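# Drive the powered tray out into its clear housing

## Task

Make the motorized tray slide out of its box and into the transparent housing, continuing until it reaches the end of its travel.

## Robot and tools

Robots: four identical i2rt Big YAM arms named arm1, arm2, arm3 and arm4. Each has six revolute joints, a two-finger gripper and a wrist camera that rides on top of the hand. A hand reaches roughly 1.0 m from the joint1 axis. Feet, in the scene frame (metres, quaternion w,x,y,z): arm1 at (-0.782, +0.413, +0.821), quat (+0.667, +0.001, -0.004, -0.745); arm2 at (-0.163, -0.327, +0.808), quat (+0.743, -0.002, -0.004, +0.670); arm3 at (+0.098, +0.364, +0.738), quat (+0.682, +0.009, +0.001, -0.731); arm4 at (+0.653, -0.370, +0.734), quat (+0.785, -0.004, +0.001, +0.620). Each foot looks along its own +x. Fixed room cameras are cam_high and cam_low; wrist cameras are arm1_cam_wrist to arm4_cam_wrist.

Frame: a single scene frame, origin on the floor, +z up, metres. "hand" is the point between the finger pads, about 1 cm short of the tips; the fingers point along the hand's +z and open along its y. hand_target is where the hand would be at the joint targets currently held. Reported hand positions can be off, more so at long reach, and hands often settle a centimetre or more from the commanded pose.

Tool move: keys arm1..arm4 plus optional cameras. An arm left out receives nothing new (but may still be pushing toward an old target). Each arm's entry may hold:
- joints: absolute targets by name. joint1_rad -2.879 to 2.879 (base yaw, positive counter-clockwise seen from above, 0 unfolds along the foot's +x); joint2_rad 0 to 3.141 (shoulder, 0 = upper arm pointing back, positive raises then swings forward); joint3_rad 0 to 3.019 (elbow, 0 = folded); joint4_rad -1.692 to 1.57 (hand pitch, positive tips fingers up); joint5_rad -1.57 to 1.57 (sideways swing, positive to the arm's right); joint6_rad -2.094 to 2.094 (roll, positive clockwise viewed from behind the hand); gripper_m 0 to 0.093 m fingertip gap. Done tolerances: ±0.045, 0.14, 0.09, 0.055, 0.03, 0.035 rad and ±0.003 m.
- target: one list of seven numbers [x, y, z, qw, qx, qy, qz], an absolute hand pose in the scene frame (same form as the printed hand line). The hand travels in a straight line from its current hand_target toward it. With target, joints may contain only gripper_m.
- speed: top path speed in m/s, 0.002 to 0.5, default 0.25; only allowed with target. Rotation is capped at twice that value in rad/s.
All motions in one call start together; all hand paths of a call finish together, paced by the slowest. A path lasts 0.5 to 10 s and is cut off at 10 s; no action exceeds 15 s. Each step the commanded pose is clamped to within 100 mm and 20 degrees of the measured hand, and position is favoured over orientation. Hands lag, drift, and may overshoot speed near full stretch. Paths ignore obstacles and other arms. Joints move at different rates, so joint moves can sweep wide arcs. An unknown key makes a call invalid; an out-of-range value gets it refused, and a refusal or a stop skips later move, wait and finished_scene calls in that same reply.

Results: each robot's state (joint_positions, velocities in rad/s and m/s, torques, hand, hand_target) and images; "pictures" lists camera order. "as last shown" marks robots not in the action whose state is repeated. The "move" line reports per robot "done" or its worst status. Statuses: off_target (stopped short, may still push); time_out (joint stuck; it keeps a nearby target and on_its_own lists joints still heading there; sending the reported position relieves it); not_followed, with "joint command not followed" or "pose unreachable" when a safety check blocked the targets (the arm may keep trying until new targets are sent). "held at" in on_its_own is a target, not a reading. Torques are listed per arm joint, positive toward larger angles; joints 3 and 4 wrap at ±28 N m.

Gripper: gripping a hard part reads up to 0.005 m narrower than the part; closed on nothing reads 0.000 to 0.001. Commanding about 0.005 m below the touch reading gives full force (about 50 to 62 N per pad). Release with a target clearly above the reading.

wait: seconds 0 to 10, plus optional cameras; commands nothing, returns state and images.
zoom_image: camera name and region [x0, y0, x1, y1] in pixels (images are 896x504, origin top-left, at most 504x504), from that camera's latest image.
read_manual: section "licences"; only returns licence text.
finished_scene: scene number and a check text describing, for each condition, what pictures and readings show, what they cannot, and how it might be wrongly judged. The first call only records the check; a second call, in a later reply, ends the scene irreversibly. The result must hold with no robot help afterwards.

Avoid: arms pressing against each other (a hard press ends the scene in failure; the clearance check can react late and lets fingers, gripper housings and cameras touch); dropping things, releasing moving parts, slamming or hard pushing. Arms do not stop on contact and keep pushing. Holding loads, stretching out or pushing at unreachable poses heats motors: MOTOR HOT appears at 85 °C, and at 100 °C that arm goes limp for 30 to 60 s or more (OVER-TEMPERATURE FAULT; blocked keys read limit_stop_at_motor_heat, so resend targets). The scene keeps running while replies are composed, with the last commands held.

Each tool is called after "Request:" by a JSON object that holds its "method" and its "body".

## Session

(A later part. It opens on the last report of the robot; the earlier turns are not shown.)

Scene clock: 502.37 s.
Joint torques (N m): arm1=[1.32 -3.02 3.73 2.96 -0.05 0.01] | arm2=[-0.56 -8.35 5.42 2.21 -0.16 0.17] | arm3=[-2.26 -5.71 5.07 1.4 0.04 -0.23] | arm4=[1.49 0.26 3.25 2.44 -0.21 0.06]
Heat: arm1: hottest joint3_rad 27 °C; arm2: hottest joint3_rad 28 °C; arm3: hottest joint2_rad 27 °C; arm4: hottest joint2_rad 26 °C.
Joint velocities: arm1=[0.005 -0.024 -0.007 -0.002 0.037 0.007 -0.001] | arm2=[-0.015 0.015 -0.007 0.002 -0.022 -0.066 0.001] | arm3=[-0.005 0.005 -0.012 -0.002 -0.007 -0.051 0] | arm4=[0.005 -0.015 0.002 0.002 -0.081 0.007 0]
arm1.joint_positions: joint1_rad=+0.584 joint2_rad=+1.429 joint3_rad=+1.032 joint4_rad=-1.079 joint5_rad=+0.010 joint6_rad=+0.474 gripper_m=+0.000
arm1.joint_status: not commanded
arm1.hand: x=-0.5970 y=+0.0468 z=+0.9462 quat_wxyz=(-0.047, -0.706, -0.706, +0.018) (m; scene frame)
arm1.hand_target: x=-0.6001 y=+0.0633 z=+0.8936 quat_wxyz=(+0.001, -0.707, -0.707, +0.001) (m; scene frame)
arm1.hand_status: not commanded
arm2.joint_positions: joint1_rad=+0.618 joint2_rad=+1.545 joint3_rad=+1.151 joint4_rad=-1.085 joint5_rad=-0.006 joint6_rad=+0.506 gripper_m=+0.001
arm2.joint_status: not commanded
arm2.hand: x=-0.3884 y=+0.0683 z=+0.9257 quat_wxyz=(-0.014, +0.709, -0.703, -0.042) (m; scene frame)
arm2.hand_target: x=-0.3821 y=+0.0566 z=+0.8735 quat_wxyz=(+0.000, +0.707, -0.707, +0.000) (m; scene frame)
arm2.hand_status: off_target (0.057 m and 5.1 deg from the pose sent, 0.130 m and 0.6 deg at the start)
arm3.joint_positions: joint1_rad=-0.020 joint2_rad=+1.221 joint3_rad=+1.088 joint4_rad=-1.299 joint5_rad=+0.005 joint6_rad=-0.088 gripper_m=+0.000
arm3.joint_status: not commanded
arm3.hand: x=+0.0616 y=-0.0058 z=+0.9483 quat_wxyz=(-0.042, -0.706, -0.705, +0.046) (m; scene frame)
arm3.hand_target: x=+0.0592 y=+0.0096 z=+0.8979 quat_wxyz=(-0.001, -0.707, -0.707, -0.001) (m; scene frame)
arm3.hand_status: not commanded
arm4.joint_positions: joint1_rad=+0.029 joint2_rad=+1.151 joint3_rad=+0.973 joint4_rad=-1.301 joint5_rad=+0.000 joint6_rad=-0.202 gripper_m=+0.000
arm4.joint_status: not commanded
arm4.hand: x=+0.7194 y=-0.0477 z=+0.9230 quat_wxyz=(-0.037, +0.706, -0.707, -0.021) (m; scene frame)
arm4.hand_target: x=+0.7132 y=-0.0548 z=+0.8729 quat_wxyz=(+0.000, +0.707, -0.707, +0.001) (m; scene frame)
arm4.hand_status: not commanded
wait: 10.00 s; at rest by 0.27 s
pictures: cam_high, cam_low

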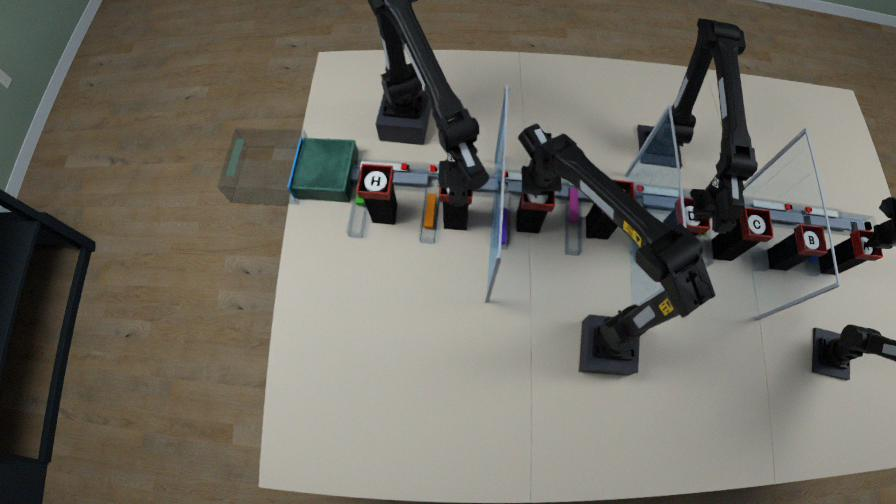

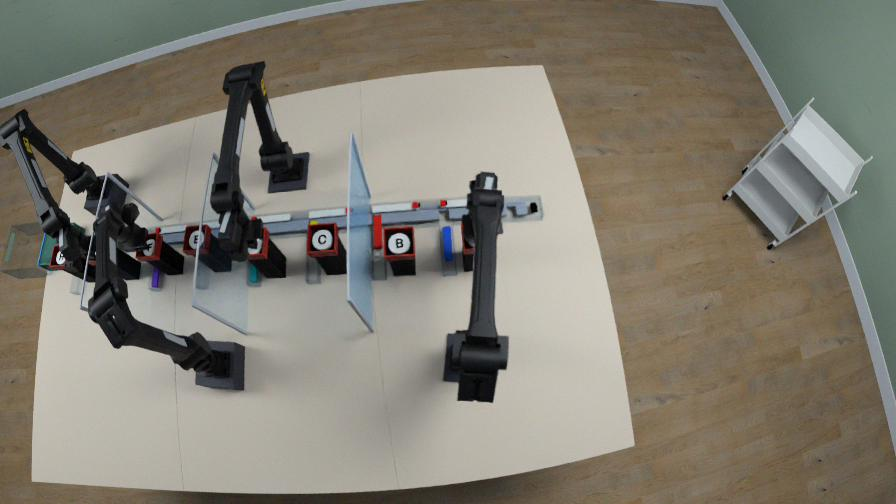

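Request:
{"method": "wait", "body": {"seconds": 10, "cameras": []}}

Request:
{"method": "wait", "body": {"seconds": 10, "cameras": []}}

Request:
{"method": "wait", "body": {"seconds": 10, "cameras": []}}

Request:
{"method": "wait", "body": {"seconds": 10, "cameras": []}}

Request:
{"method": "wait", "body": {"seconds": 10, "cameras": []}}

Request:
{"method": "wait", "body": {"seconds": 10, "cameras": []}}

Request:
{"method": "wait", "body": {"seconds": 5, "cameras": ["cam_high","cam_low"]}}

Request:
{"method": "zoom_image", "body": {"camera": "cam_high", "region": [340, 140, 500, 240]}}

Request:
{"method": "zoom_image", "body": {"camera": "cam_low", "region": [350, 180, 510, 280]}}

Request:
{"method": "zoom_image", "body": {"camera": "cam_high", "region": [480, 150, 640, 250]}}

Scene clock: 512.67 s.
Joint torques (N m): arm1=[1.2 -2.78 3.78 2.95 -0.04 0.02] | arm2=[-0.44 -8.59 5.42 2.24 -0.12 0.18] | arm3=[-2.32 -5.83 5.11 1.43 0.04 -0.24] | arm4=[1.49 0.26 3.25 2.44 -0.21 0.06]
Heat: arm1: hottest joint3_rad 27 °C; arm2: hottest joint3_rad 28 °C; arm3: hottest joint2_rad 27 °C; arm4: hottest joint2_rad 26 °C.
Joint velocities: arm1=[-0.024 -0.015 0.002 -0.012 -0.081 -0.022 0] | arm2=[-0.005 -0.015 0.007 -0.007 0.007 0.022 -0.001] | arm3=[-0.015 0.005 0.002 0.002 -0.007 0.007 -0.001] | arm4=[-0.015 -0.015 -0.017 0.002 -0.007 0.022 0]
arm1.joint_positions: joint1_rad=+0.584 joint2_rad=+1.429 joint3_rad=+1.032 joint4_rad=-1.079 joint5_rad=+0.010 joint6_rad=+0.474 gripper_m=+0.000
arm1.joint_status: not commanded
arm1.hand: x=-0.5970 y=+0.0468 z=+0.9462 quat_wxyz=(-0.047, -0.706, -0.706, +0.018) (m; scene frame)
arm1.hand_target: x=-0.6001 y=+0.0633 z=+0.8936 quat_wxyz=(+0.001, -0.707, -0.707, +0.001) (m; scene frame)
arm1.hand_status: not commanded
arm2.joint_positions: joint1_rad=+0.618 joint2_rad=+1.545 joint3_rad=+1.151 joint4_rad=-1.085 joint5_rad=-0.006 joint6_rad=+0.506 gripper_m=+0.001
arm2.joint_status: not commanded
arm2.hand: x=-0.3884 y=+0.0683 z=+0.9257 quat_wxyz=(-0.014, +0.709, -0.703, -0.042) (m; scene frame)
arm2.hand_target: x=-0.3821 y=+0.0566 z=+0.8735 quat_wxyz=(+0.000, +0.707, -0.707, +0.000) (m; scene frame)
arm2.hand_status: off_target (0.057 m and 5.1 deg from the pose sent, 0.130 m and 0.6 deg at the start)
arm3.joint_positions: joint1_rad=-0.020 joint2_rad=+1.221 joint3_rad=+1.088 joint4_rad=-1.299 joint5_rad=+0.005 joint6_rad=-0.088 gripper_m=+0.000
arm3.joint_status: not commanded
arm3.hand: x=+0.0616 y=-0.0058 z=+0.9483 quat_wxyz=(-0.042, -0.706, -0.705, +0.046) (m; scene frame)
arm3.hand_target: x=+0.0592 y=+0.0096 z=+0.8979 quat_wxyz=(-0.001, -0.707, -0.707, -0.001) (m; scene frame)
arm3.hand_status: not commanded
arm4.joint_positions: joint1_rad=+0.029 joint2_rad=+1.151 joint3_rad=+0.973 joint4_rad=-1.301 joint5_rad=+0.000 joint6_rad=-0.202 gripper_m=+0.000
arm4.joint_status: not commanded
arm4.hand: x=+0.7194 y=-0.0477 z=+0.9230 quat_wxyz=(-0.037, +0.706, -0.707, -0.021) (m; scene frame)
arm4.hand_target: x=+0.7132 y=-0.0548 z=+0.8729 quat_wxyz=(+0.000, +0.707, -0.707, +0.001) (m; scene frame)
arm4.hand_status: not commanded
wait: 10.00 s; at rest from the start
pictures: none
No camera images: "cameras" was empty.

Scene clock: 522.67 s.
Joint torques (N m): arm1=[1.14 -2.78 3.74 2.97 -0.05 -0.01] | arm2=[-0.79 -8.64 5.59 2.15 -0.11 0.19] | arm3=[-2.26 -5.89 5.08 1.4 0.04 -0.22] | arm4=[1.49 0.21 3.25 2.44 -0.21 0.06]
Heat: arm1: hottest joint3_rad 27 °C; arm2: hottest joint3_rad 28 °C; arm3: hottest joint2_rad 27 °C; arm4: hottest joint2_rad 26 °C.
Joint velocities: arm1=[-0.005 -0.005 -0.002 0.002 -0.037 -0.066 0] | arm2=[-0.005 -0.005 0.002 0.012 -0.051 -0.007 -0.001] | arm3=[-0.005 -0.015 -0.017 0.012 -0.051 -0.007 0] | arm4=[0.005 -0.024 -0.002 -0.012 -0.007 0.022 0]
arm1.joint_positions: joint1_rad=+0.584 joint2_rad=+1.429 joint3_rad=+1.032 joint4_rad=-1.079 joint5_rad=+0.010 joint6_rad=+0.474 gripper_m=+0.000
arm1.joint_status: not commanded
arm1.hand: x=-0.5970 y=+0.0468 z=+0.9462 quat_wxyz=(-0.047, -0.706, -0.706, +0.018) (m; scene frame)
arm1.hand_target: x=-0.6001 y=+0.0633 z=+0.8936 quat_wxyz=(+0.001, -0.707, -0.707, +0.001) (m; scene frame)
arm1.hand_status: not commanded
arm2.joint_positions: joint1_rad=+0.618 joint2_rad=+1.545 joint3_rad=+1.151 joint4_rad=-1.085 joint5_rad=-0.006 joint6_rad=+0.506 gripper_m=+0.001
arm2.joint_status: not commanded
arm2.hand: x=-0.3884 y=+0.0683 z=+0.9257 quat_wxyz=(-0.014, +0.709, -0.703, -0.042) (m; scene frame)
arm2.hand_target: x=-0.3821 y=+0.0566 z=+0.8735 quat_wxyz=(+0.000, +0.707, -0.707, +0.000) (m; scene frame)
arm2.hand_status: off_target (0.057 m and 5.1 deg from the pose sent, 0.130 m and 0.6 deg at the start)
arm3.joint_positions: joint1_rad=-0.020 joint2_rad=+1.221 joint3_rad=+1.088 joint4_rad=-1.299 joint5_rad=+0.005 joint6_rad=-0.088 gripper_m=+0.000
arm3.joint_status: not commanded
arm3.hand: x=+0.0616 y=-0.0058 z=+0.9483 quat_wxyz=(-0.042, -0.706, -0.705, +0.046) (m; scene frame)
arm3.hand_target: x=+0.0592 y=+0.0096 z=+0.8979 quat_wxyz=(-0.001, -0.707, -0.707, -0.001) (m; scene frame)
arm3.hand_status: not commanded
arm4.joint_positions: joint1_rad=+0.029 joint2_rad=+1.151 joint3_rad=+0.973 joint4_rad=-1.301 joint5_rad=+0.000 joint6_rad=-0.202 gripper_m=+0.000
arm4.joint_status: not commanded
arm4.hand: x=+0.7194 y=-0.0477 z=+0.9230 quat_wxyz=(-0.037, +0.706, -0.707, -0.021) (m; scene frame)
arm4.hand_target: x=+0.7132 y=-0.0548 z=+0.8729 quat_wxyz=(+0.000, +0.707, -0.707, +0.001) (m; scene frame)
arm4.hand_status: not commanded
wait: 10.00 s; at rest by 0.27 s
pictures: none
No camera images: "cameras" was empty.

Scene clock: 532.67 s.
Joint torques (N m): arm1=[1.32 -2.96 3.77 2.97 -0.06 0] | arm2=[-0.5 -8.7 5.46 2.25 -0.14 0.18] | arm3=[-2.32 -5.71 5.09 1.42 0.05 -0.22] | arm4=[1.49 0.26 3.25 2.44 -0.21 0.06]
Heat: arm1: hottest joint3_rad 27 °C; arm2: hottest joint3_rad 28 °C; arm3: hottest joint2_rad 27 °C; arm4: hottest joint2_rad 26 °C.
Joint velocities: arm1=[-0.005 0.005 0.012 -0.007 0.037 0.022 -0.001] | arm2=[0.005 0.015 -0.017 -0.007 0.007 0.007 -0.001] | arm3=[-0.005 -0.015 0.002 0.012 -0.037 -0.022 0] | arm4=[0.005 -0.015 -0.007 -0.007 0.051 0.022 -0.001]
arm1.joint_positions: joint1_rad=+0.584 joint2_rad=+1.429 joint3_rad=+1.032 joint4_rad=-1.079 joint5_rad=+0.010 joint6_rad=+0.474 gripper_m=+0.000
arm1.joint_status: not commanded
arm1.hand: x=-0.5970 y=+0.0468 z=+0.9462 quat_wxyz=(-0.047, -0.706, -0.706, +0.018) (m; scene frame)
arm1.hand_target: x=-0.6001 y=+0.0633 z=+0.8936 quat_wxyz=(+0.001, -0.707, -0.707, +0.001) (m; scene frame)
arm1.hand_status: not commanded
arm2.joint_positions: joint1_rad=+0.618 joint2_rad=+1.545 joint3_rad=+1.151 joint4_rad=-1.085 joint5_rad=-0.006 joint6_rad=+0.506 gripper_m=+0.001
arm2.joint_status: not commanded
arm2.hand: x=-0.3884 y=+0.0683 z=+0.9257 quat_wxyz=(-0.014, +0.709, -0.703, -0.042) (m; scene frame)
arm2.hand_target: x=-0.3821 y=+0.0566 z=+0.8735 quat_wxyz=(+0.000, +0.707, -0.707, +0.000) (m; scene frame)
arm2.hand_status: off_target (0.057 m and 5.1 deg from the pose sent, 0.130 m and 0.6 deg at the start)
arm3.joint_positions: joint1_rad=-0.020 joint2_rad=+1.221 joint3_rad=+1.088 joint4_rad=-1.299 joint5_rad=+0.005 joint6_rad=-0.088 gripper_m=+0.000
arm3.joint_status: not commanded
arm3.hand: x=+0.0616 y=-0.0058 z=+0.9483 quat_wxyz=(-0.042, -0.706, -0.705, +0.046) (m; scene frame)
arm3.hand_target: x=+0.0592 y=+0.0096 z=+0.8979 quat_wxyz=(-0.001, -0.707, -0.707, -0.001) (m; scene frame)
arm3.hand_status: not commanded
arm4.joint_positions: joint1_rad=+0.029 joint2_rad=+1.151 joint3_rad=+0.973 joint4_rad=-1.301 joint5_rad=+0.000 joint6_rad=-0.202 gripper_m=+0.000
arm4.joint_status: not commanded
arm4.hand: x=+0.7194 y=-0.0477 z=+0.9230 quat_wxyz=(-0.037, +0.706, -0.707, -0.021) (m; scene frame)
arm4.hand_target: x=+0.7132 y=-0.0548 z=+0.8729 quat_wxyz=(+0.000, +0.707, -0.707, +0.001) (m; scene frame)
arm4.hand_status: not commanded
wait: 10.00 s; at rest by 0.27 s
pictures: none
No camera images: "cameras" was empty.

Scene clock: 542.67 s.
Joint torques (N m): arm1=[1.2 -2.96 3.73 2.93 -0.04 0] | arm2=[-0.73 -8.35 5.45 2.28 -0.12 0.2] | arm3=[-2.2 -5.89 5.09 1.42 0.04 -0.23] | arm4=[1.44 0.26 3.25 2.44 -0.21 0.06]
Heat: arm1: hottest joint3_rad 27 °C; arm2: hottest joint3_rad 28 °C; arm3: hottest joint2_rad 27 °C; arm4: hottest joint2_rad 26 °C.
Joint velocities: arm1=[0.005 0.015 0.007 0.007 -0.051 -0.022 0] | arm2=[-0.015 0.005 0.017 0.012 -0.022 -0.037 0] | arm3=[0.005 -0.005 0.002 0.007 -0.022 -0.051 0] | arm4=[-0.005 -0.015 -0.002 -0.002 -0.007 -0.007 0]
arm1.joint_positions: joint1_rad=+0.584 joint2_rad=+1.429 joint3_rad=+1.032 joint4_rad=-1.079 joint5_rad=+0.010 joint6_rad=+0.474 gripper_m=+0.000
arm1.joint_status: not commanded
arm1.hand: x=-0.5970 y=+0.0468 z=+0.9462 quat_wxyz=(-0.047, -0.706, -0.706, +0.018) (m; scene frame)
arm1.hand_target: x=-0.6001 y=+0.0633 z=+0.8936 quat_wxyz=(+0.001, -0.707, -0.707, +0.001) (m; scene frame)
arm1.hand_status: not commanded
arm2.joint_positions: joint1_rad=+0.618 joint2_rad=+1.545 joint3_rad=+1.151 joint4_rad=-1.085 joint5_rad=-0.006 joint6_rad=+0.506 gripper_m=+0.001
arm2.joint_status: not commanded
arm2.hand: x=-0.3884 y=+0.0683 z=+0.9257 quat_wxyz=(-0.014, +0.709, -0.703, -0.042) (m; scene frame)
arm2.hand_target: x=-0.3821 y=+0.0566 z=+0.8735 quat_wxyz=(+0.000, +0.707, -0.707, +0.000) (m; scene frame)
arm2.hand_status: off_target (0.057 m and 5.1 deg from the pose sent, 0.130 m and 0.6 deg at the start)
arm3.joint_positions: joint1_rad=-0.020 joint2_rad=+1.221 joint3_rad=+1.088 joint4_rad=-1.299 joint5_rad=+0.005 joint6_rad=-0.088 gripper_m=+0.000
arm3.joint_status: not commanded
arm3.hand: x=+0.0616 y=-0.0058 z=+0.9483 quat_wxyz=(-0.042, -0.706, -0.705, +0.046) (m; scene frame)
arm3.hand_target: x=+0.0592 y=+0.0096 z=+0.8979 quat_wxyz=(-0.001, -0.707, -0.707, -0.001) (m; scene frame)
arm3.hand_status: not commanded
arm4.joint_positions: joint1_rad=+0.029 joint2_rad=+1.151 joint3_rad=+0.973 joint4_rad=-1.301 joint5_rad=+0.000 joint6_rad=-0.202 gripper_m=+0.000
arm4.joint_status: not commanded
arm4.hand: x=+0.7194 y=-0.0477 z=+0.9230 quat_wxyz=(-0.037, +0.706, -0.707, -0.021) (m; scene frame)
arm4.hand_target: x=+0.7132 y=-0.0548 z=+0.8729 quat_wxyz=(+0.000, +0.707, -0.707, +0.001) (m; scene frame)
arm4.hand_status: not commanded
wait: 10.00 s; at rest by 0.27 s
pictures: none
No camera images: "cameras" was empty.

Scene clock: 552.67 s.
Joint torques (N m): arm1=[1.26 -2.78 3.77 2.97 -0.06 0] | arm2=[-0.44 -8.59 5.37 2.13 -0.15 0.17] | arm3=[-2.32 -5.83 5.07 1.44 0.05 -0.23] | arm4=[1.49 0.26 3.26 2.43 -0.21 0.06]
Heat: arm1: hottest joint3_rad 27 °C; arm2: hottest joint3_rad 28 °C; arm3: hottest joint2_rad 27 °C; arm4: hottest joint2_rad 26 °C.
Joint velocities: arm1=[-0.024 -0.005 0.002 0.002 -0.051 0.051 -0.002] | arm2=[-0.015 -0.005 -0.002 -0.002 0.007 0.007 0] | arm3=[-0.005 -0.005 0.002 0.007 0.007 -0.022 0] | arm4=[0.005 -0.005 0.002 0.007 -0.022 0.022 -0.001]
arm1.joint_positions: joint1_rad=+0.584 joint2_rad=+1.429 joint3_rad=+1.032 joint4_rad=-1.079 joint5_rad=+0.010 joint6_rad=+0.474 gripper_m=+0.000
arm1.joint_status: not commanded
arm1.hand: x=-0.5970 y=+0.0468 z=+0.9462 quat_wxyz=(-0.047, -0.706, -0.706, +0.018) (m; scene frame)
arm1.hand_target: x=-0.6001 y=+0.0633 z=+0.8936 quat_wxyz=(+0.001, -0.707, -0.707, +0.001) (m; scene frame)
arm1.hand_status: not commanded
arm2.joint_positions: joint1_rad=+0.618 joint2_rad=+1.545 joint3_rad=+1.151 joint4_rad=-1.085 joint5_rad=-0.006 joint6_rad=+0.506 gripper_m=+0.001
arm2.joint_status: not commanded
arm2.hand: x=-0.3884 y=+0.0683 z=+0.9257 quat_wxyz=(-0.014, +0.709, -0.703, -0.042) (m; scene frame)
arm2.hand_target: x=-0.3821 y=+0.0566 z=+0.8735 quat_wxyz=(+0.000, +0.707, -0.707, +0.000) (m; scene frame)
arm2.hand_status: off_target (0.057 m and 5.1 deg from the pose sent, 0.130 m and 0.6 deg at the start)
arm3.joint_positions: joint1_rad=-0.020 joint2_rad=+1.221 joint3_rad=+1.088 joint4_rad=-1.299 joint5_rad=+0.005 joint6_rad=-0.088 gripper_m=+0.000
arm3.joint_status: not commanded
arm3.hand: x=+0.0616 y=-0.0058 z=+0.9483 quat_wxyz=(-0.042, -0.706, -0.705, +0.046) (m; scene frame)
arm3.hand_target: x=+0.0592 y=+0.0096 z=+0.8979 quat_wxyz=(-0.001, -0.707, -0.707, -0.001) (m; scene frame)
arm3.hand_status: not commanded
arm4.joint_positions: joint1_rad=+0.029 joint2_rad=+1.151 joint3_rad=+0.973 joint4_rad=-1.301 joint5_rad=+0.000 joint6_rad=-0.202 gripper_m=+0.000
arm4.joint_status: not commanded
arm4.hand: x=+0.7194 y=-0.0477 z=+0.9230 quat_wxyz=(-0.037, +0.706, -0.707, -0.021) (m; scene frame)
arm4.hand_target: x=+0.7132 y=-0.0548 z=+0.8729 quat_wxyz=(+0.000, +0.707, -0.707, +0.001) (m; scene frame)
arm4.hand_status: not commanded
wait: 10.00 s; at rest by 0.27 s
pictures: none
No camera images: "cameras" was empty.

Scene clock: 562.67 s.
Joint torques (N m): arm1=[1.32 -2.96 3.79 2.96 -0.04 0.01] | arm2=[-0.38 -8.41 5.45 2.25 -0.13 0.19] | arm3=[-2.26 -5.83 5.09 1.43 0.05 -0.23] | arm4=[1.44 0.21 3.23 2.44 -0.21 0.06]
Heat: arm1: hottest joint3_rad 27 °C; arm2: hottest joint3_rad 28 °C; arm3: hottest joint2_rad 27 °C; arm4: hottest joint2_rad 26 °C.
Joint velocities: arm1=[-0.005 0.005 -0.012 0.007 0.007 -0.095 0] | arm2=[-0.015 -0.005 -0.007 -0.002 0.007 0.051 0.001] | arm3=[-0.015 0.005 -0.022 -0.002 -0.037 0.007 -0.001] | arm4=[-0.005 -0.005 0.012 -0.007 0.007 -0.007 -0.001]
arm1.joint_positions: joint1_rad=+0.584 joint2_rad=+1.429 joint3_rad=+1.032 joint4_rad=-1.079 joint5_rad=+0.010 joint6_rad=+0.474 gripper_m=+0.000
arm1.joint_status: not commanded
arm1.hand: x=-0.5970 y=+0.0468 z=+0.9462 quat_wxyz=(-0.047, -0.706, -0.706, +0.018) (m; scene frame)
arm1.hand_target: x=-0.6001 y=+0.0633 z=+0.8936 quat_wxyz=(+0.001, -0.707, -0.707, +0.001) (m; scene frame)
arm1.hand_status: not commanded
arm2.joint_positions: joint1_rad=+0.618 joint2_rad=+1.545 joint3_rad=+1.151 joint4_rad=-1.085 joint5_rad=-0.006 joint6_rad=+0.506 gripper_m=+0.001
arm2.joint_status: not commanded
arm2.hand: x=-0.3884 y=+0.0683 z=+0.9257 quat_wxyz=(-0.014, +0.709, -0.703, -0.042) (m; scene frame)
arm2.hand_target: x=-0.3821 y=+0.0566 z=+0.8735 quat_wxyz=(+0.000, +0.707, -0.707, +0.000) (m; scene frame)
arm2.hand_status: off_target (0.057 m and 5.1 deg from the pose sent, 0.130 m and 0.6 deg at the start)
arm3.joint_positions: joint1_rad=-0.020 joint2_rad=+1.221 joint3_rad=+1.088 joint4_rad=-1.299 joint5_rad=+0.005 joint6_rad=-0.088 gripper_m=+0.000
arm3.joint_status: not commanded
arm3.hand: x=+0.0616 y=-0.0058 z=+0.9483 quat_wxyz=(-0.042, -0.706, -0.705, +0.046) (m; scene frame)
arm3.hand_target: x=+0.0592 y=+0.0096 z=+0.8979 quat_wxyz=(-0.001, -0.707, -0.707, -0.001) (m; scene frame)
arm3.hand_status: not commanded
arm4.joint_positions: joint1_rad=+0.029 joint2_rad=+1.151 joint3_rad=+0.973 joint4_rad=-1.301 joint5_rad=+0.000 joint6_rad=-0.202 gripper_m=+0.000
arm4.joint_status: not commanded
arm4.hand: x=+0.7194 y=-0.0477 z=+0.9230 quat_wxyz=(-0.037, +0.706, -0.707, -0.021) (m; scene frame)
arm4.hand_target: x=+0.7132 y=-0.0548 z=+0.8729 quat_wxyz=(+0.000, +0.707, -0.707, +0.001) (m; scene frame)
arm4.hand_status: not commanded
wait: 10.00 s; at rest by 0.27 s
pictures: none
No camera images: "cameras" was empty.

Scene clock: 567.67 s.
Joint torques (N m): arm1=[1.2 -2.73 3.74 2.96 -0.05 0.01] | arm2=[-0.5 -8.29 5.41 2.17 -0.13 0.19] | arm3=[-2.32 -5.83 5.09 1.4 0.05 -0.23] | arm4=[1.49 0.26 3.26 2.45 -0.22 0.06]
Heat: arm1: hottest joint3_rad 27 °C; arm2: hottest joint3_rad 28 °C; arm3: hottest joint2_rad 27 °C; arm4: hottest joint2_rad 26 °C.
Joint velocities: arm1=[-0.005 0.005 0.002 -0.002 -0.037 0.007 0] | arm2=[-0.005 -0.005 0.007 -0.012 -0.051 -0.007 0.001] | arm3=[0.005 -0.005 -0.007 0.002 0.022 0.037 0] | arm4=[-0.005 -0.024 -0.002 -0.002 0.037 0.037 0]
arm1.joint_positions: joint1_rad=+0.584 joint2_rad=+1.429 joint3_rad=+1.032 joint4_rad=-1.079 joint5_rad=+0.010 joint6_rad=+0.474 gripper_m=+0.000
arm1.joint_status: not commanded
arm1.hand: x=-0.5970 y=+0.0468 z=+0.9462 quat_wxyz=(-0.047, -0.706, -0.706, +0.018) (m; scene frame)
arm1.hand_target: x=-0.6001 y=+0.0633 z=+0.8936 quat_wxyz=(+0.001, -0.707, -0.707, +0.001) (m; scene frame)
arm1.hand_status: not commanded
arm2.joint_positions: joint1_rad=+0.618 joint2_rad=+1.545 joint3_rad=+1.151 joint4_rad=-1.085 joint5_rad=-0.006 joint6_rad=+0.506 gripper_m=+0.001
arm2.joint_status: not commanded
arm2.hand: x=-0.3884 y=+0.0683 z=+0.9257 quat_wxyz=(-0.014, +0.709, -0.703, -0.042) (m; scene frame)
arm2.hand_target: x=-0.3821 y=+0.0566 z=+0.8735 quat_wxyz=(+0.000, +0.707, -0.707, +0.000) (m; scene frame)
arm2.hand_status: off_target (0.057 m and 5.1 deg from the pose sent, 0.130 m and 0.6 deg at the start)
arm3.joint_positions: joint1_rad=-0.020 joint2_rad=+1.221 joint3_rad=+1.088 joint4_rad=-1.299 joint5_rad=+0.005 joint6_rad=-0.088 gripper_m=+0.000
arm3.joint_status: not commanded
arm3.hand: x=+0.0616 y=-0.0058 z=+0.9483 quat_wxyz=(-0.042, -0.706, -0.705, +0.046) (m; scene frame)
arm3.hand_target: x=+0.0592 y=+0.0096 z=+0.8979 quat_wxyz=(-0.001, -0.707, -0.707, -0.001) (m; scene frame)
arm3.hand_status: not commanded
arm4.joint_positions: joint1_rad=+0.029 joint2_rad=+1.151 joint3_rad=+0.973 joint4_rad=-1.301 joint5_rad=+0.000 joint6_rad=-0.202 gripper_m=+0.000
arm4.joint_status: not commanded
arm4.hand: x=+0.7194 y=-0.0477 z=+0.9230 quat_wxyz=(-0.037, +0.706, -0.707, -0.021) (m; scene frame)
arm4.hand_target: x=+0.7132 y=-0.0548 z=+0.8729 quat_wxyz=(+0.000, +0.707, -0.707, +0.001) (m; scene frame)
arm4.hand_status: not commanded
wait: 5.00 s; at rest by 0.27 s
pictures: cam_high, cam_low

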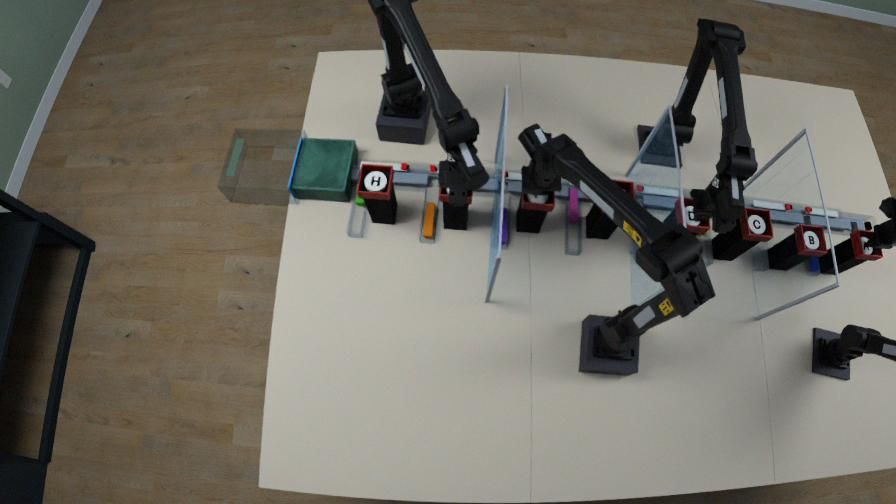

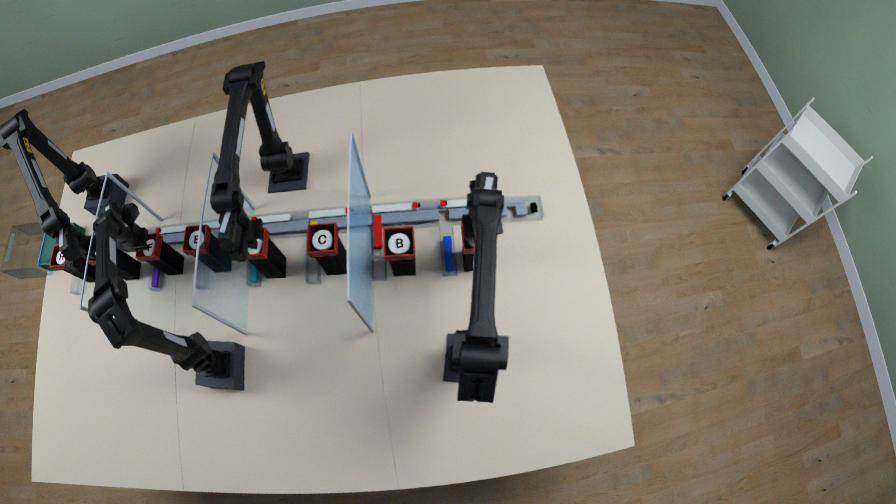

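Scaled by 3.150 from the camera's 896x504 image, which has a finer 1280x720 frame.

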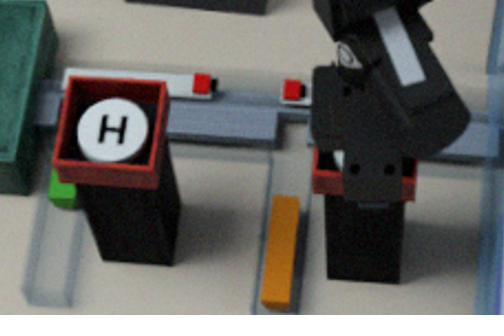

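Scaled by 3.150 from the camera's 896x504 image, which has a finer 1280x720 frame.

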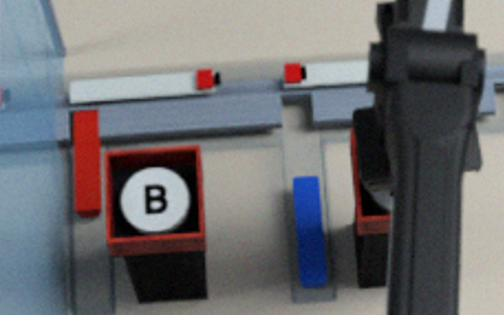

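Scaled by 3.150 from the camera's 896x504 image, which has a finer 1280x720 frame.

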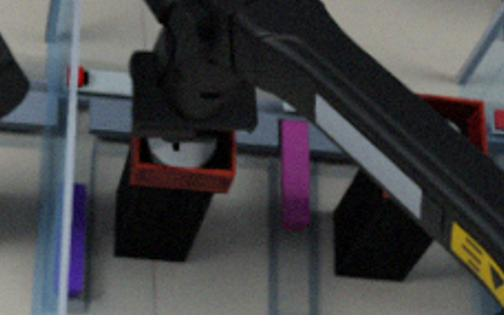

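Request:
{"method": "move", "body": {"arm1": {"target": [-0.588, 0.045, 1.005, 0, 0.7071, 0.7071, 0], "speed": 0.5}, "arm3": {"target": [0.058, -0.012, 1.012, 0, 0.7071, 0.7071, 0], "speed": 0.5}, "arm4": {"target": [0.719, -0.048, 1.0, 0, 0.7071, -0.7071, 0], "speed": 0.5}, "cameras": []}}

Request:
{"method": "move", "body": {"arm1": {"target": [-0.827, 0.048, 1.01, 0, 0.7071, 0.7071, 0], "speed": 0.5}, "arm3": {"target": [0.285, -0.022, 1.012, 0, 0.7071, 0.7071, 0], "speed": 0.5}, "arm4": {"target": [0.49, -0.042, 1.0, 0, 0.7071, -0.7071, 0], "speed": 0.5}, "cameras": []}}

Request:
{"method": "move", "body": {"arm1": {"target": [-0.823, 0.078, 0.877, 0, 0.7071, 0.7071, 0], "speed": 0.33}, "arm3": {"target": [0.279, -0.019, 0.882, 0, 0.7071, 0.7071, 0], "speed": 0.33}, "arm4": {"target": [0.486, -0.041, 0.852, 0, 0.7071, -0.7071, 0], "speed": 0.33}, "cameras": ["cam_high", "cam_low"]}}

Scene clock: 569.90 s.
Joint torques (N m): arm1=[1.03 -8.35 11.54 0.46 -0.05 0.02] | arm2=[-0.32 -8.53 5.5 2.3 -0.12 0.2] | arm3=[-1.67 -10.4 15.17 0.03 0.04 -0.17] | arm4=[0.32 -5.54 16.06 -0.54 -0.19 -0.11]
Heat: arm1: hottest joint3_rad 27 °C; arm2: hottest joint3_rad 28 °C; arm3: hottest joint2_rad 27 °C; arm4: hottest joint2_rad 26 °C.
move: arm1 off_target; arm3 off_target; arm4 off_target
Joint velocities: arm1=[0.005 -0.015 -0.012 -0.007 -0.022 0.051 0] | arm2=[0.015 0.005 0.007 -0.002 0.125 -0.066 0] | arm3=[-0.005 -0.005 0.017 -0.007 -0.125 0.022 -0.001] | arm4=[0.005 0.015 -0.002 -0.002 -0.037 0.007 0]
arm1.joint_positions: joint1_rad=+0.592 joint2_rad=+1.443 joint3_rad=+1.174 joint4_rad=-1.340 joint5_rad=+0.008 joint6_rad=+0.482 gripper_m=+0.000
arm1.joint_status: not commanded
arm1.hand: x=-0.5993 y=+0.0584 z=+0.9912 quat_wxyz=(+0.015, -0.707, -0.707, -0.003) (m; scene frame)
arm1.hand_target: x=-0.5880 y=+0.0447 z=+1.0051 quat_wxyz=(+0.000, -0.708, -0.707, +0.000) (m; scene frame)
arm1.hand_status: off_target (0.022 m and 1.8 deg from the pose sent, 0.060 m and 5.8 deg at the start)
arm2.joint_positions: joint1_rad=+0.618 joint2_rad=+1.545 joint3_rad=+1.151 joint4_rad=-1.085 joint5_rad=-0.006 joint6_rad=+0.506 gripper_m=+0.001
arm2.joint_status: not commanded
arm2.hand: x=-0.3884 y=+0.0683 z=+0.9257 quat_wxyz=(-0.014, +0.709, -0.703, -0.042) (m; scene frame)
arm2.hand_target: x=-0.3821 y=+0.0566 z=+0.8735 quat_wxyz=(+0.000, +0.707, -0.707, +0.000) (m; scene frame)
arm2.hand_status: not commanded
arm3.joint_positions: joint1_rad=-0.020 joint2_rad=+1.283 joint3_rad=+1.291 joint4_rad=-1.576 joint5_rad=+0.007 joint6_rad=-0.088 gripper_m=+0.000
arm3.joint_status: not commanded
arm3.hand: x=+0.0613 y=-0.0005 z=+1.0033 quat_wxyz=(+0.002, -0.707, -0.707, -0.005) (m; scene frame)
arm3.hand_target: x=+0.0579 y=-0.0127 z=+1.0123 quat_wxyz=(+0.000, -0.707, -0.707, +0.000) (m; scene frame)
arm3.hand_status: off_target (0.015 m and 0.6 deg from the pose sent, 0.064 m and 7.1 deg at the start)
arm4.joint_positions: joint1_rad=+0.029 joint2_rad=+1.174 joint3_rad=+1.136 joint4_rad=-1.570 joint5_rad=-0.002 joint6_rad=-0.202 gripper_m=+0.000
arm4.joint_status: not commanded
arm4.hand: x=+0.7155 y=-0.0644 z=+0.9771 quat_wxyz=(+0.018, +0.706, -0.708, +0.014) (m; scene frame)
arm4.hand_target: x=+0.7188 y=-0.0489 z=+0.9994 quat_wxyz=(-0.001, +0.707, -0.707, +0.000) (m; scene frame)
arm4.hand_status: off_target (0.028 m and 2.6 deg from the pose sent, 0.077 m and 4.9 deg at the start)
pictures: none
No camera images: "cameras" was empty.

Scene clock: 571.63 s.
Joint torques (N m): arm1=[0.09 -7 9.07 0.57 -0.11 -0.17] | arm2=[-0.15 -8.41 5.59 2.18 -0.12 0.19] | arm3=[-0.15 -13.04 15.28 0.1 0.09 -0.02] | arm4=[1.03 -6.89 16.29 -0.09 0.07 0.04]
Heat: arm1: hottest joint3_rad 27 °C; arm2: hottest joint3_rad 28 °C; arm3: hottest joint2_rad 27 °C; arm4: hottest joint2_rad 26 °C.
move: arm1 done; arm3 off_target; arm4 off_target
Joint velocities: arm1=[0.005 -0.005 0.007 0.007 -0.081 -0.022 0] | arm2=[0.005 -0.005 -0.012 -0.002 -0.051 0.022 0.001] | arm3=[-0.015 -0.005 -0.002 -0.022 -0.007 -0.037 0] | arm4=[-0.005 -0.005 -0.007 0.002 0.007 -0.022 0]
arm1.joint_positions: joint1_rad=+0.002 joint2_rad=+1.309 joint3_rad=+1.088 joint4_rad=-1.349 joint5_rad=-0.004 joint6_rad=-0.106 gripper_m=+0.000
arm1.joint_status: not commanded
arm1.hand: x=-0.8220 y=+0.0534 z=+1.0065 quat_wxyz=(-0.005, -0.708, -0.706, -0.002) (m; scene frame)
arm1.hand_target: x=-0.8238 y=+0.0493 z=+1.0100 quat_wxyz=(-0.008, -0.707, -0.707, -0.003) (m; scene frame)
arm1.hand_status: done (0.008 m and 0.7 deg from the pose sent, 0.229 m and 1.8 deg at the start; pose on its path clipped on 3 of 52 steps)
arm2: as last shown
arm3.joint_positions: joint1_rad=+0.533 joint2_rad=+1.425 joint3_rad=+1.421 joint4_rad=-1.576 joint5_rad=+0.026 joint6_rad=+0.456 gripper_m=+0.000
arm3.joint_status: not commanded
arm3.hand: x=+0.2755 y=-0.0118 z=+1.0029 quat_wxyz=(+0.010, -0.704, -0.710, +0.002) (m; scene frame)
arm3.hand_target: x=+0.2827 y=-0.0228 z=+1.0113 quat_wxyz=(+0.004, -0.707, -0.707, +0.006) (m; scene frame)
arm3.hand_status: off_target (0.017 m and 1.2 deg from the pose sent, 0.225 m and 0.6 deg at the start)
arm4.joint_positions: joint1_rad=+0.697 joint2_rad=+1.264 joint3_rad=+1.213 joint4_rad=-1.559 joint5_rad=-0.007 joint6_rad=+0.458 gripper_m=+0.000
arm4.joint_status: not commanded
arm4.hand: x=+0.4978 y=-0.0609 z=+0.9774 quat_wxyz=(+0.011, +0.709, -0.705, +0.022) (m; scene frame)
arm4.hand_target: x=+0.4874 y=-0.0437 z=+0.9998 quat_wxyz=(+0.000, +0.707, -0.707, -0.006) (m; scene frame)
arm4.hand_status: off_target (0.031 m and 2.8 deg from the pose sent, 0.228 m and 2.6 deg at the start)
pictures: none
No camera images: "cameras" was empty.

Scene clock: 572.83 s.
Joint torques (N m): arm1=[-0.26 -0.73 3.44 3.51 0.21 -0.16] | arm2=[-0.38 -8.47 5.52 2.22 -0.15 0.19] | arm3=[-2.08 -8 6.46 2.33 -0.17 -0.15] | arm4=[1.08 -0.62 3.63 2.5 0.13 0.05]
Heat: arm1: hottest joint3_rad 27 °C; arm2: hottest joint3_rad 28 °C; arm3: hottest joint2_rad 27 °C; arm4: hottest joint3_rad 27 °C.
move: arm1 off_target; arm3 off_target; arm4 off_target
Joint velocities: arm1=[-0.005 0.005 0.002 -0.002 0.022 0.022 0] | arm2=[-0.005 -0.015 -0.017 0.007 -0.007 -0.037 0] | arm3=[0.005 -0.015 0.007 -0.007 -0.066 0.037 0] | arm4=[0.005 -0.005 -0.002 -0.007 0.066 -0.051 -0.001]
arm1.joint_positions: joint1_rad=+0.002 joint2_rad=+1.279 joint3_rad=+0.848 joint4_rad=-1.054 joint5_rad=+0.002 joint6_rad=-0.106 gripper_m=+0.000
arm1.joint_status: not commanded
arm1.hand: x=-0.8207 y=+0.0694 z=+0.9304 quat_wxyz=(-0.030, -0.707, -0.706, +0.033) (m; scene frame)
arm1.hand_target: x=-0.8214 y=+0.0859 z=+0.8836 quat_wxyz=(+0.000, -0.707, -0.707, +0.000) (m; scene frame)
arm1.hand_status: off_target (0.054 m and 5.1 deg from the pose sent, 0.132 m and 0.7 deg at the start)
arm2: as last shown
arm3.joint_positions: joint1_rad=+0.533 joint2_rad=+1.391 joint3_rad=+1.205 joint4_rad=-1.288 joint5_rad=+0.019 joint6_rad=+0.456 gripper_m=+0.000
arm3.joint_status: not commanded
arm3.hand: x=+0.2803 y=-0.0161 z=+0.9349 quat_wxyz=(-0.041, -0.704, -0.709, +0.016) (m; scene frame)
arm3.hand_target: x=+0.2761 y=-0.0126 z=+0.8854 quat_wxyz=(+0.000, -0.707, -0.707, +0.000) (m; scene frame)
arm3.hand_status: off_target (0.053 m and 5.1 deg from the pose sent, 0.121 m and 1.2 deg at the start)
arm4.joint_positions: joint1_rad=+0.697 joint2_rad=+1.268 joint3_rad=+1.037 joint4_rad=-1.246 joint5_rad=-0.003 joint6_rad=+0.461 gripper_m=+0.000
arm4.joint_status: not commanded
arm4.hand: x=+0.4874 y=-0.0392 z=+0.9106 quat_wxyz=(-0.012, +0.707, -0.705, -0.041) (m; scene frame)
arm4.hand_target: x=+0.4892 y=-0.0472 z=+0.8572 quat_wxyz=(+0.000, +0.707, -0.707, +0.000) (m; scene frame)
arm4.hand_status: off_target (0.059 m and 4.9 deg from the pose sent, 0.127 m and 2.8 deg at the start)
pictures: cam_high, cam_low

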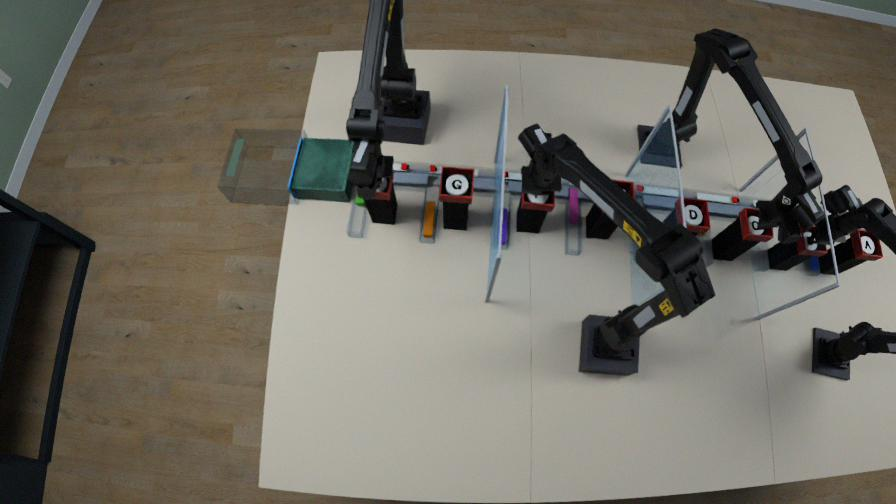

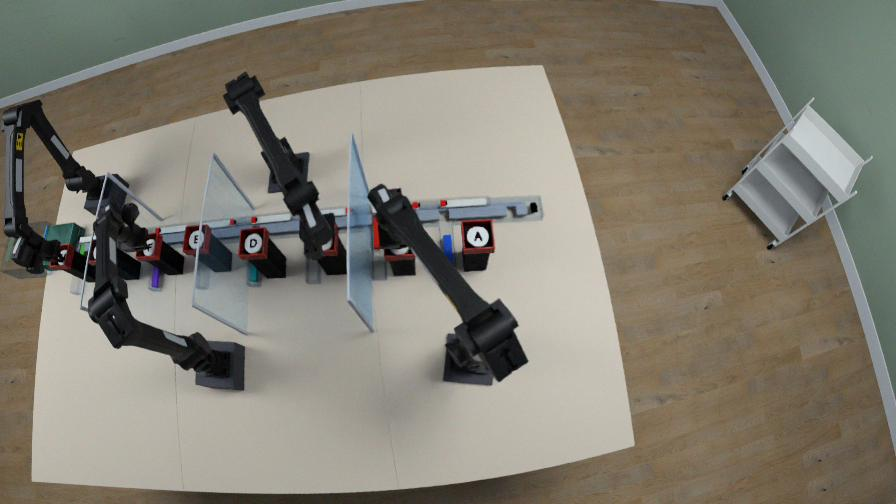

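Request:
{"method": "wait", "body": {"seconds": 9.5, "cameras": ["cam_high", "cam_low"]}}

Request:
{"method": "zoom_image", "body": {"camera": "cam_high", "region": [340, 140, 500, 240]}}

Request:
{"method": "zoom_image", "body": {"camera": "cam_low", "region": [350, 180, 510, 280]}}

Request:
{"method": "zoom_image", "body": {"camera": "cam_low", "region": [200, 180, 360, 300]}}

Scene clock: 583.03 s.
Joint torques (N m): arm1=[-0.03 -0.67 3.38 3.54 0.19 -0.15] | arm2=[-0.85 -8.12 5.45 2.18 -0.13 0.19] | arm3=[-2.02 -8.12 6.48 2.32 -0.17 -0.14] | arm4=[1.08 -0.73 3.62 2.54 0.13 0.05]
Heat: arm1: hottest joint3_rad 27 °C; arm2: hottest joint3_rad 28 °C; arm3: hottest joint2_rad 27 °C; arm4: hottest joint2_rad 26 °C.
Joint velocities: arm1=[0.005 0.005 0.002 -0.007 0.051 -0.007 -0.002] | arm2=[0.005 -0.015 0.002 -0.017 -0.051 0.037 0] | arm3=[-0.005 -0.005 -0.007 0.002 0.037 -0.022 0.001] | arm4=[-0.005 0.005 -0.007 0.002 0.007 -0.037 0]
arm1.joint_positions: joint1_rad=+0.002 joint2_rad=+1.278 joint3_rad=+0.848 joint4_rad=-1.053 joint5_rad=+0.003 joint6_rad=-0.106 gripper_m=+0.000
arm1.joint_status: not commanded
arm1.hand: x=-0.8208 y=+0.0693 z=+0.9305 quat_wxyz=(-0.030, -0.707, -0.706, +0.034) (m; scene frame)
arm1.hand_target: x=-0.8215 y=+0.0858 z=+0.8837 quat_wxyz=(+0.000, -0.707, -0.707, +0.000) (m; scene frame)
arm1.hand_status: off_target (0.054 m and 5.2 deg from the pose sent, 0.132 m and 0.7 deg at the start)
arm2.joint_positions: joint1_rad=+0.618 joint2_rad=+1.545 joint3_rad=+1.151 joint4_rad=-1.085 joint5_rad=-0.006 joint6_rad=+0.506 gripper_m=+0.001
arm2.joint_status: not commanded
arm2.hand: x=-0.3884 y=+0.0683 z=+0.9257 quat_wxyz=(-0.014, +0.709, -0.703, -0.042) (m; scene frame)
arm2.hand_target: x=-0.3821 y=+0.0566 z=+0.8735 quat_wxyz=(+0.000, +0.707, -0.707, +0.000) (m; scene frame)
arm2.hand_status: not commanded
arm3.joint_positions: joint1_rad=+0.533 joint2_rad=+1.391 joint3_rad=+1.205 joint4_rad=-1.288 joint5_rad=+0.019 joint6_rad=+0.456 gripper_m=+0.000
arm3.joint_status: not commanded
arm3.hand: x=+0.2803 y=-0.0161 z=+0.9349 quat_wxyz=(-0.042, -0.704, -0.709, +0.016) (m; scene frame)
arm3.hand_target: x=+0.2760 y=-0.0126 z=+0.8854 quat_wxyz=(+0.000, -0.707, -0.707, +0.000) (m; scene frame)
arm3.hand_status: off_target (0.053 m and 5.1 deg from the pose sent, 0.121 m and 1.2 deg at the start)
arm4.joint_positions: joint1_rad=+0.697 joint2_rad=+1.268 joint3_rad=+1.037 joint4_rad=-1.246 joint5_rad=-0.003 joint6_rad=+0.461 gripper_m=+0.000
arm4.joint_status: not commanded
arm4.hand: x=+0.4874 y=-0.0393 z=+0.9108 quat_wxyz=(-0.012, +0.707, -0.705, -0.041) (m; scene frame)
arm4.hand_target: x=+0.4892 y=-0.0472 z=+0.8573 quat_wxyz=(+0.000, +0.707, -0.707, +0.000) (m; scene frame)
arm4.hand_status: off_target (0.059 m and 4.9 deg from the pose sent, 0.127 m and 2.8 deg at the start)
wait: 9.50 s; at rest from the start
pictures: cam_high, cam_low

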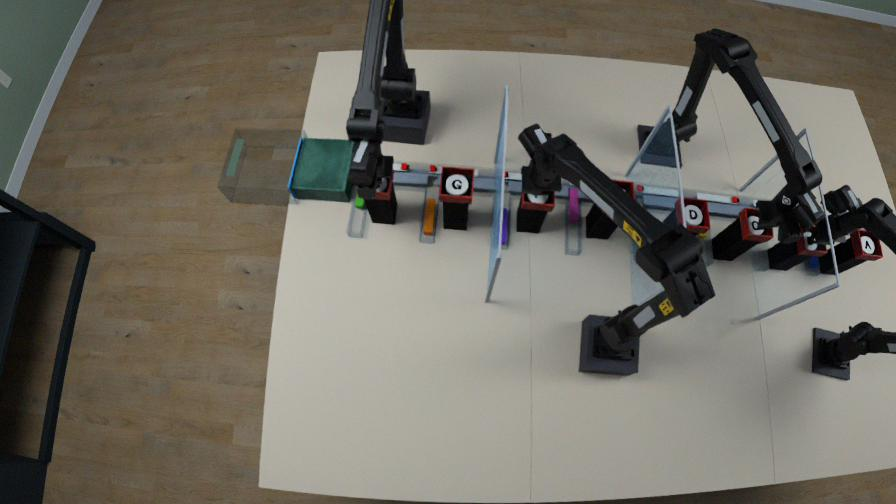

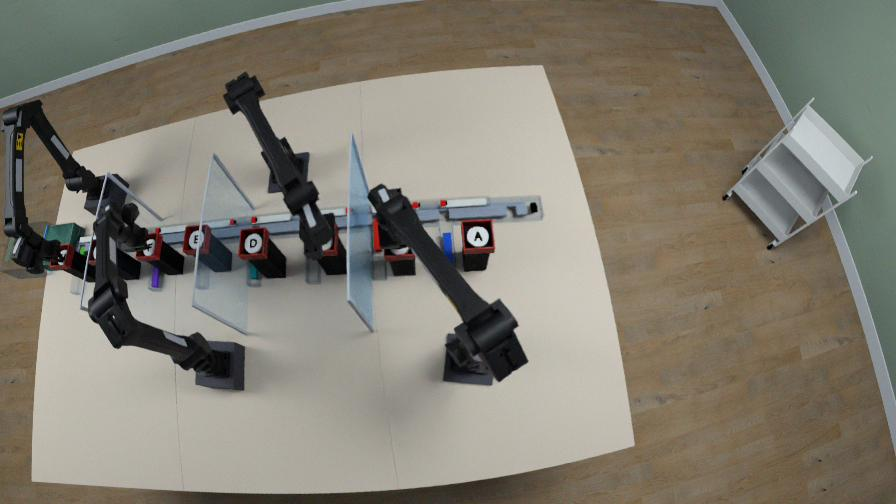

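Scaled by 3.150 from the camera's 896x504 image, which has a finer 1280x720 frame.

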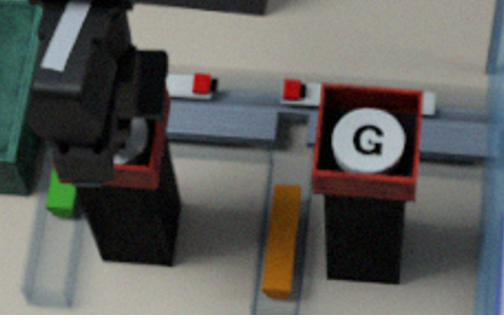

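Scaled by 3.150 from the camera's 896x504 image, which has a finer 1280x720 frame.

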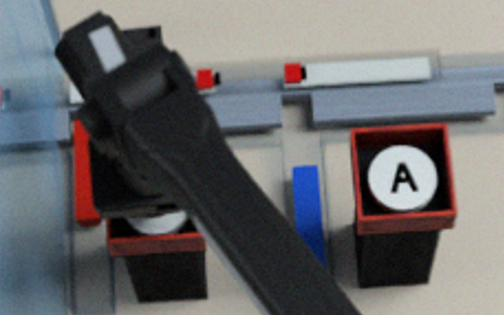

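Scaled by 3.150 from the camera's 896x504 image, which has a finer 1280x720 frame.

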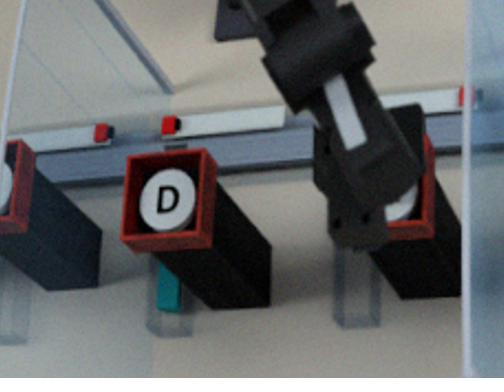

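Request:
{"method": "wait", "body": {"seconds": 6.5, "cameras": ["cam_high", "cam_low"]}}

Request:
{"method": "zoom_image", "body": {"camera": "cam_high", "region": [640, 180, 800, 280]}}

Request:
{"method": "zoom_image", "body": {"camera": "cam_high", "region": [340, 140, 500, 240]}}

Request:
{"method": "zoom_image", "body": {"camera": "cam_low", "region": [350, 180, 510, 280]}}

Scene clock: 589.73 s.
Joint torques (N m): arm1=[-0.21 -0.67 3.37 3.47 0.2 -0.16] | arm2=[-0.79 -8.59 5.49 2.25 -0.11 0.2] | arm3=[-2.08 -8.18 6.52 2.32 -0.17 -0.15] | arm4=[1.08 -0.73 3.62 2.54 0.13 0.06]
Heat: arm1: hottest joint3_rad 27 °C; arm2: hottest joint3_rad 28 °C; arm3: hottest joint2_rad 27 °C; arm4: hottest joint2_rad 26 °C.
Joint velocities: arm1=[-0.005 0.005 -0.002 0.002 0.051 0.037 0] | arm2=[-0.005 -0.005 0.002 -0.002 0.037 -0.022 0] | arm3=[-0.015 -0.005 -0.002 0.002 -0.022 -0.037 0] | arm4=[-0.005 0.005 -0.002 -0.002 -0.051 -0.037 0]
arm1.joint_positions: joint1_rad=+0.002 joint2_rad=+1.278 joint3_rad=+0.848 joint4_rad=-1.053 joint5_rad=+0.003 joint6_rad=-0.106 gripper_m=+0.000
arm1.joint_status: not commanded
arm1.hand: x=-0.8208 y=+0.0693 z=+0.9305 quat_wxyz=(-0.030, -0.707, -0.706, +0.034) (m; scene frame)
arm1.hand_target: x=-0.8215 y=+0.0858 z=+0.8837 quat_wxyz=(+0.000, -0.707, -0.707, +0.000) (m; scene frame)
arm1.hand_status: off_target (0.054 m and 5.2 deg from the pose sent, 0.132 m and 0.7 deg at the start)
arm2.joint_positions: joint1_rad=+0.618 joint2_rad=+1.545 joint3_rad=+1.151 joint4_rad=-1.085 joint5_rad=-0.006 joint6_rad=+0.506 gripper_m=+0.001
arm2.joint_status: not commanded
arm2.hand: x=-0.3884 y=+0.0683 z=+0.9257 quat_wxyz=(-0.014, +0.709, -0.703, -0.042) (m; scene frame)
arm2.hand_target: x=-0.3821 y=+0.0566 z=+0.8735 quat_wxyz=(+0.000, +0.707, -0.707, +0.000) (m; scene frame)
arm2.hand_status: not commanded
arm3.joint_positions: joint1_rad=+0.533 joint2_rad=+1.391 joint3_rad=+1.205 joint4_rad=-1.288 joint5_rad=+0.019 joint6_rad=+0.456 gripper_m=+0.000
arm3.joint_status: not commanded
arm3.hand: x=+0.2803 y=-0.0161 z=+0.9349 quat_wxyz=(-0.042, -0.704, -0.709, +0.016) (m; scene frame)
arm3.hand_target: x=+0.2760 y=-0.0126 z=+0.8854 quat_wxyz=(+0.000, -0.707, -0.707, +0.000) (m; scene frame)
arm3.hand_status: off_target (0.053 m and 5.1 deg from the pose sent, 0.121 m and 1.2 deg at the start)
arm4.joint_positions: joint1_rad=+0.697 joint2_rad=+1.268 joint3_rad=+1.037 joint4_rad=-1.246 joint5_rad=-0.003 joint6_rad=+0.461 gripper_m=+0.000
arm4.joint_status: not commanded
arm4.hand: x=+0.4874 y=-0.0393 z=+0.9108 quat_wxyz=(-0.012, +0.707, -0.705, -0.041) (m; scene frame)
arm4.hand_target: x=+0.4892 y=-0.0472 z=+0.8573 quat_wxyz=(+0.000, +0.707, -0.707, +0.000) (m; scene frame)
arm4.hand_status: off_target (0.059 m and 4.9 deg from the pose sent, 0.127 m and 2.8 deg at the start)
wait: 6.50 s; at rest by 0.07 s
pictures: cam_high, cam_low

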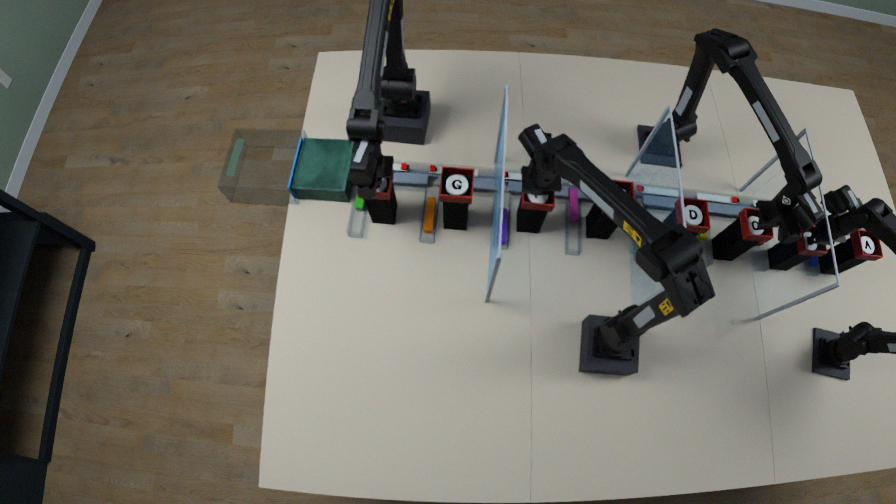

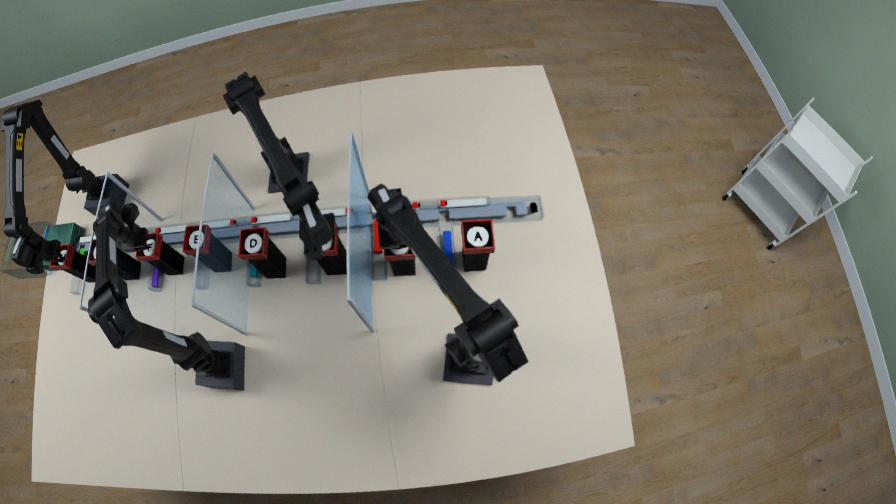

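Scaled by 3.150 from the camera's 896x504 image, which has a finer 1280x720 frame.

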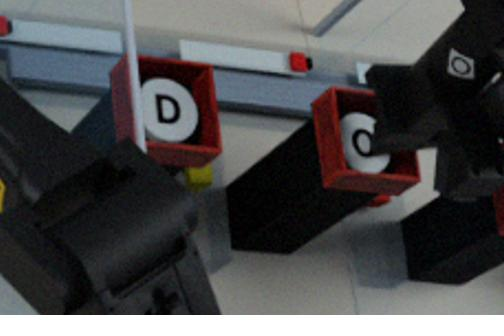

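Scaled by 3.150 from the camera's 896x504 image, which has a finer 1280x720 frame.

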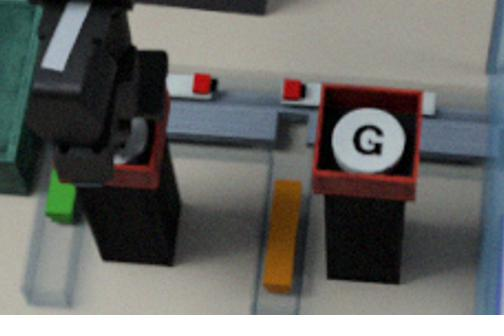

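Scaled by 3.150 from the camera's 896x504 image, which has a finer 1280x720 frame.

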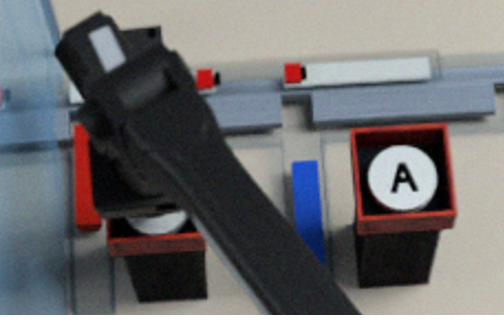

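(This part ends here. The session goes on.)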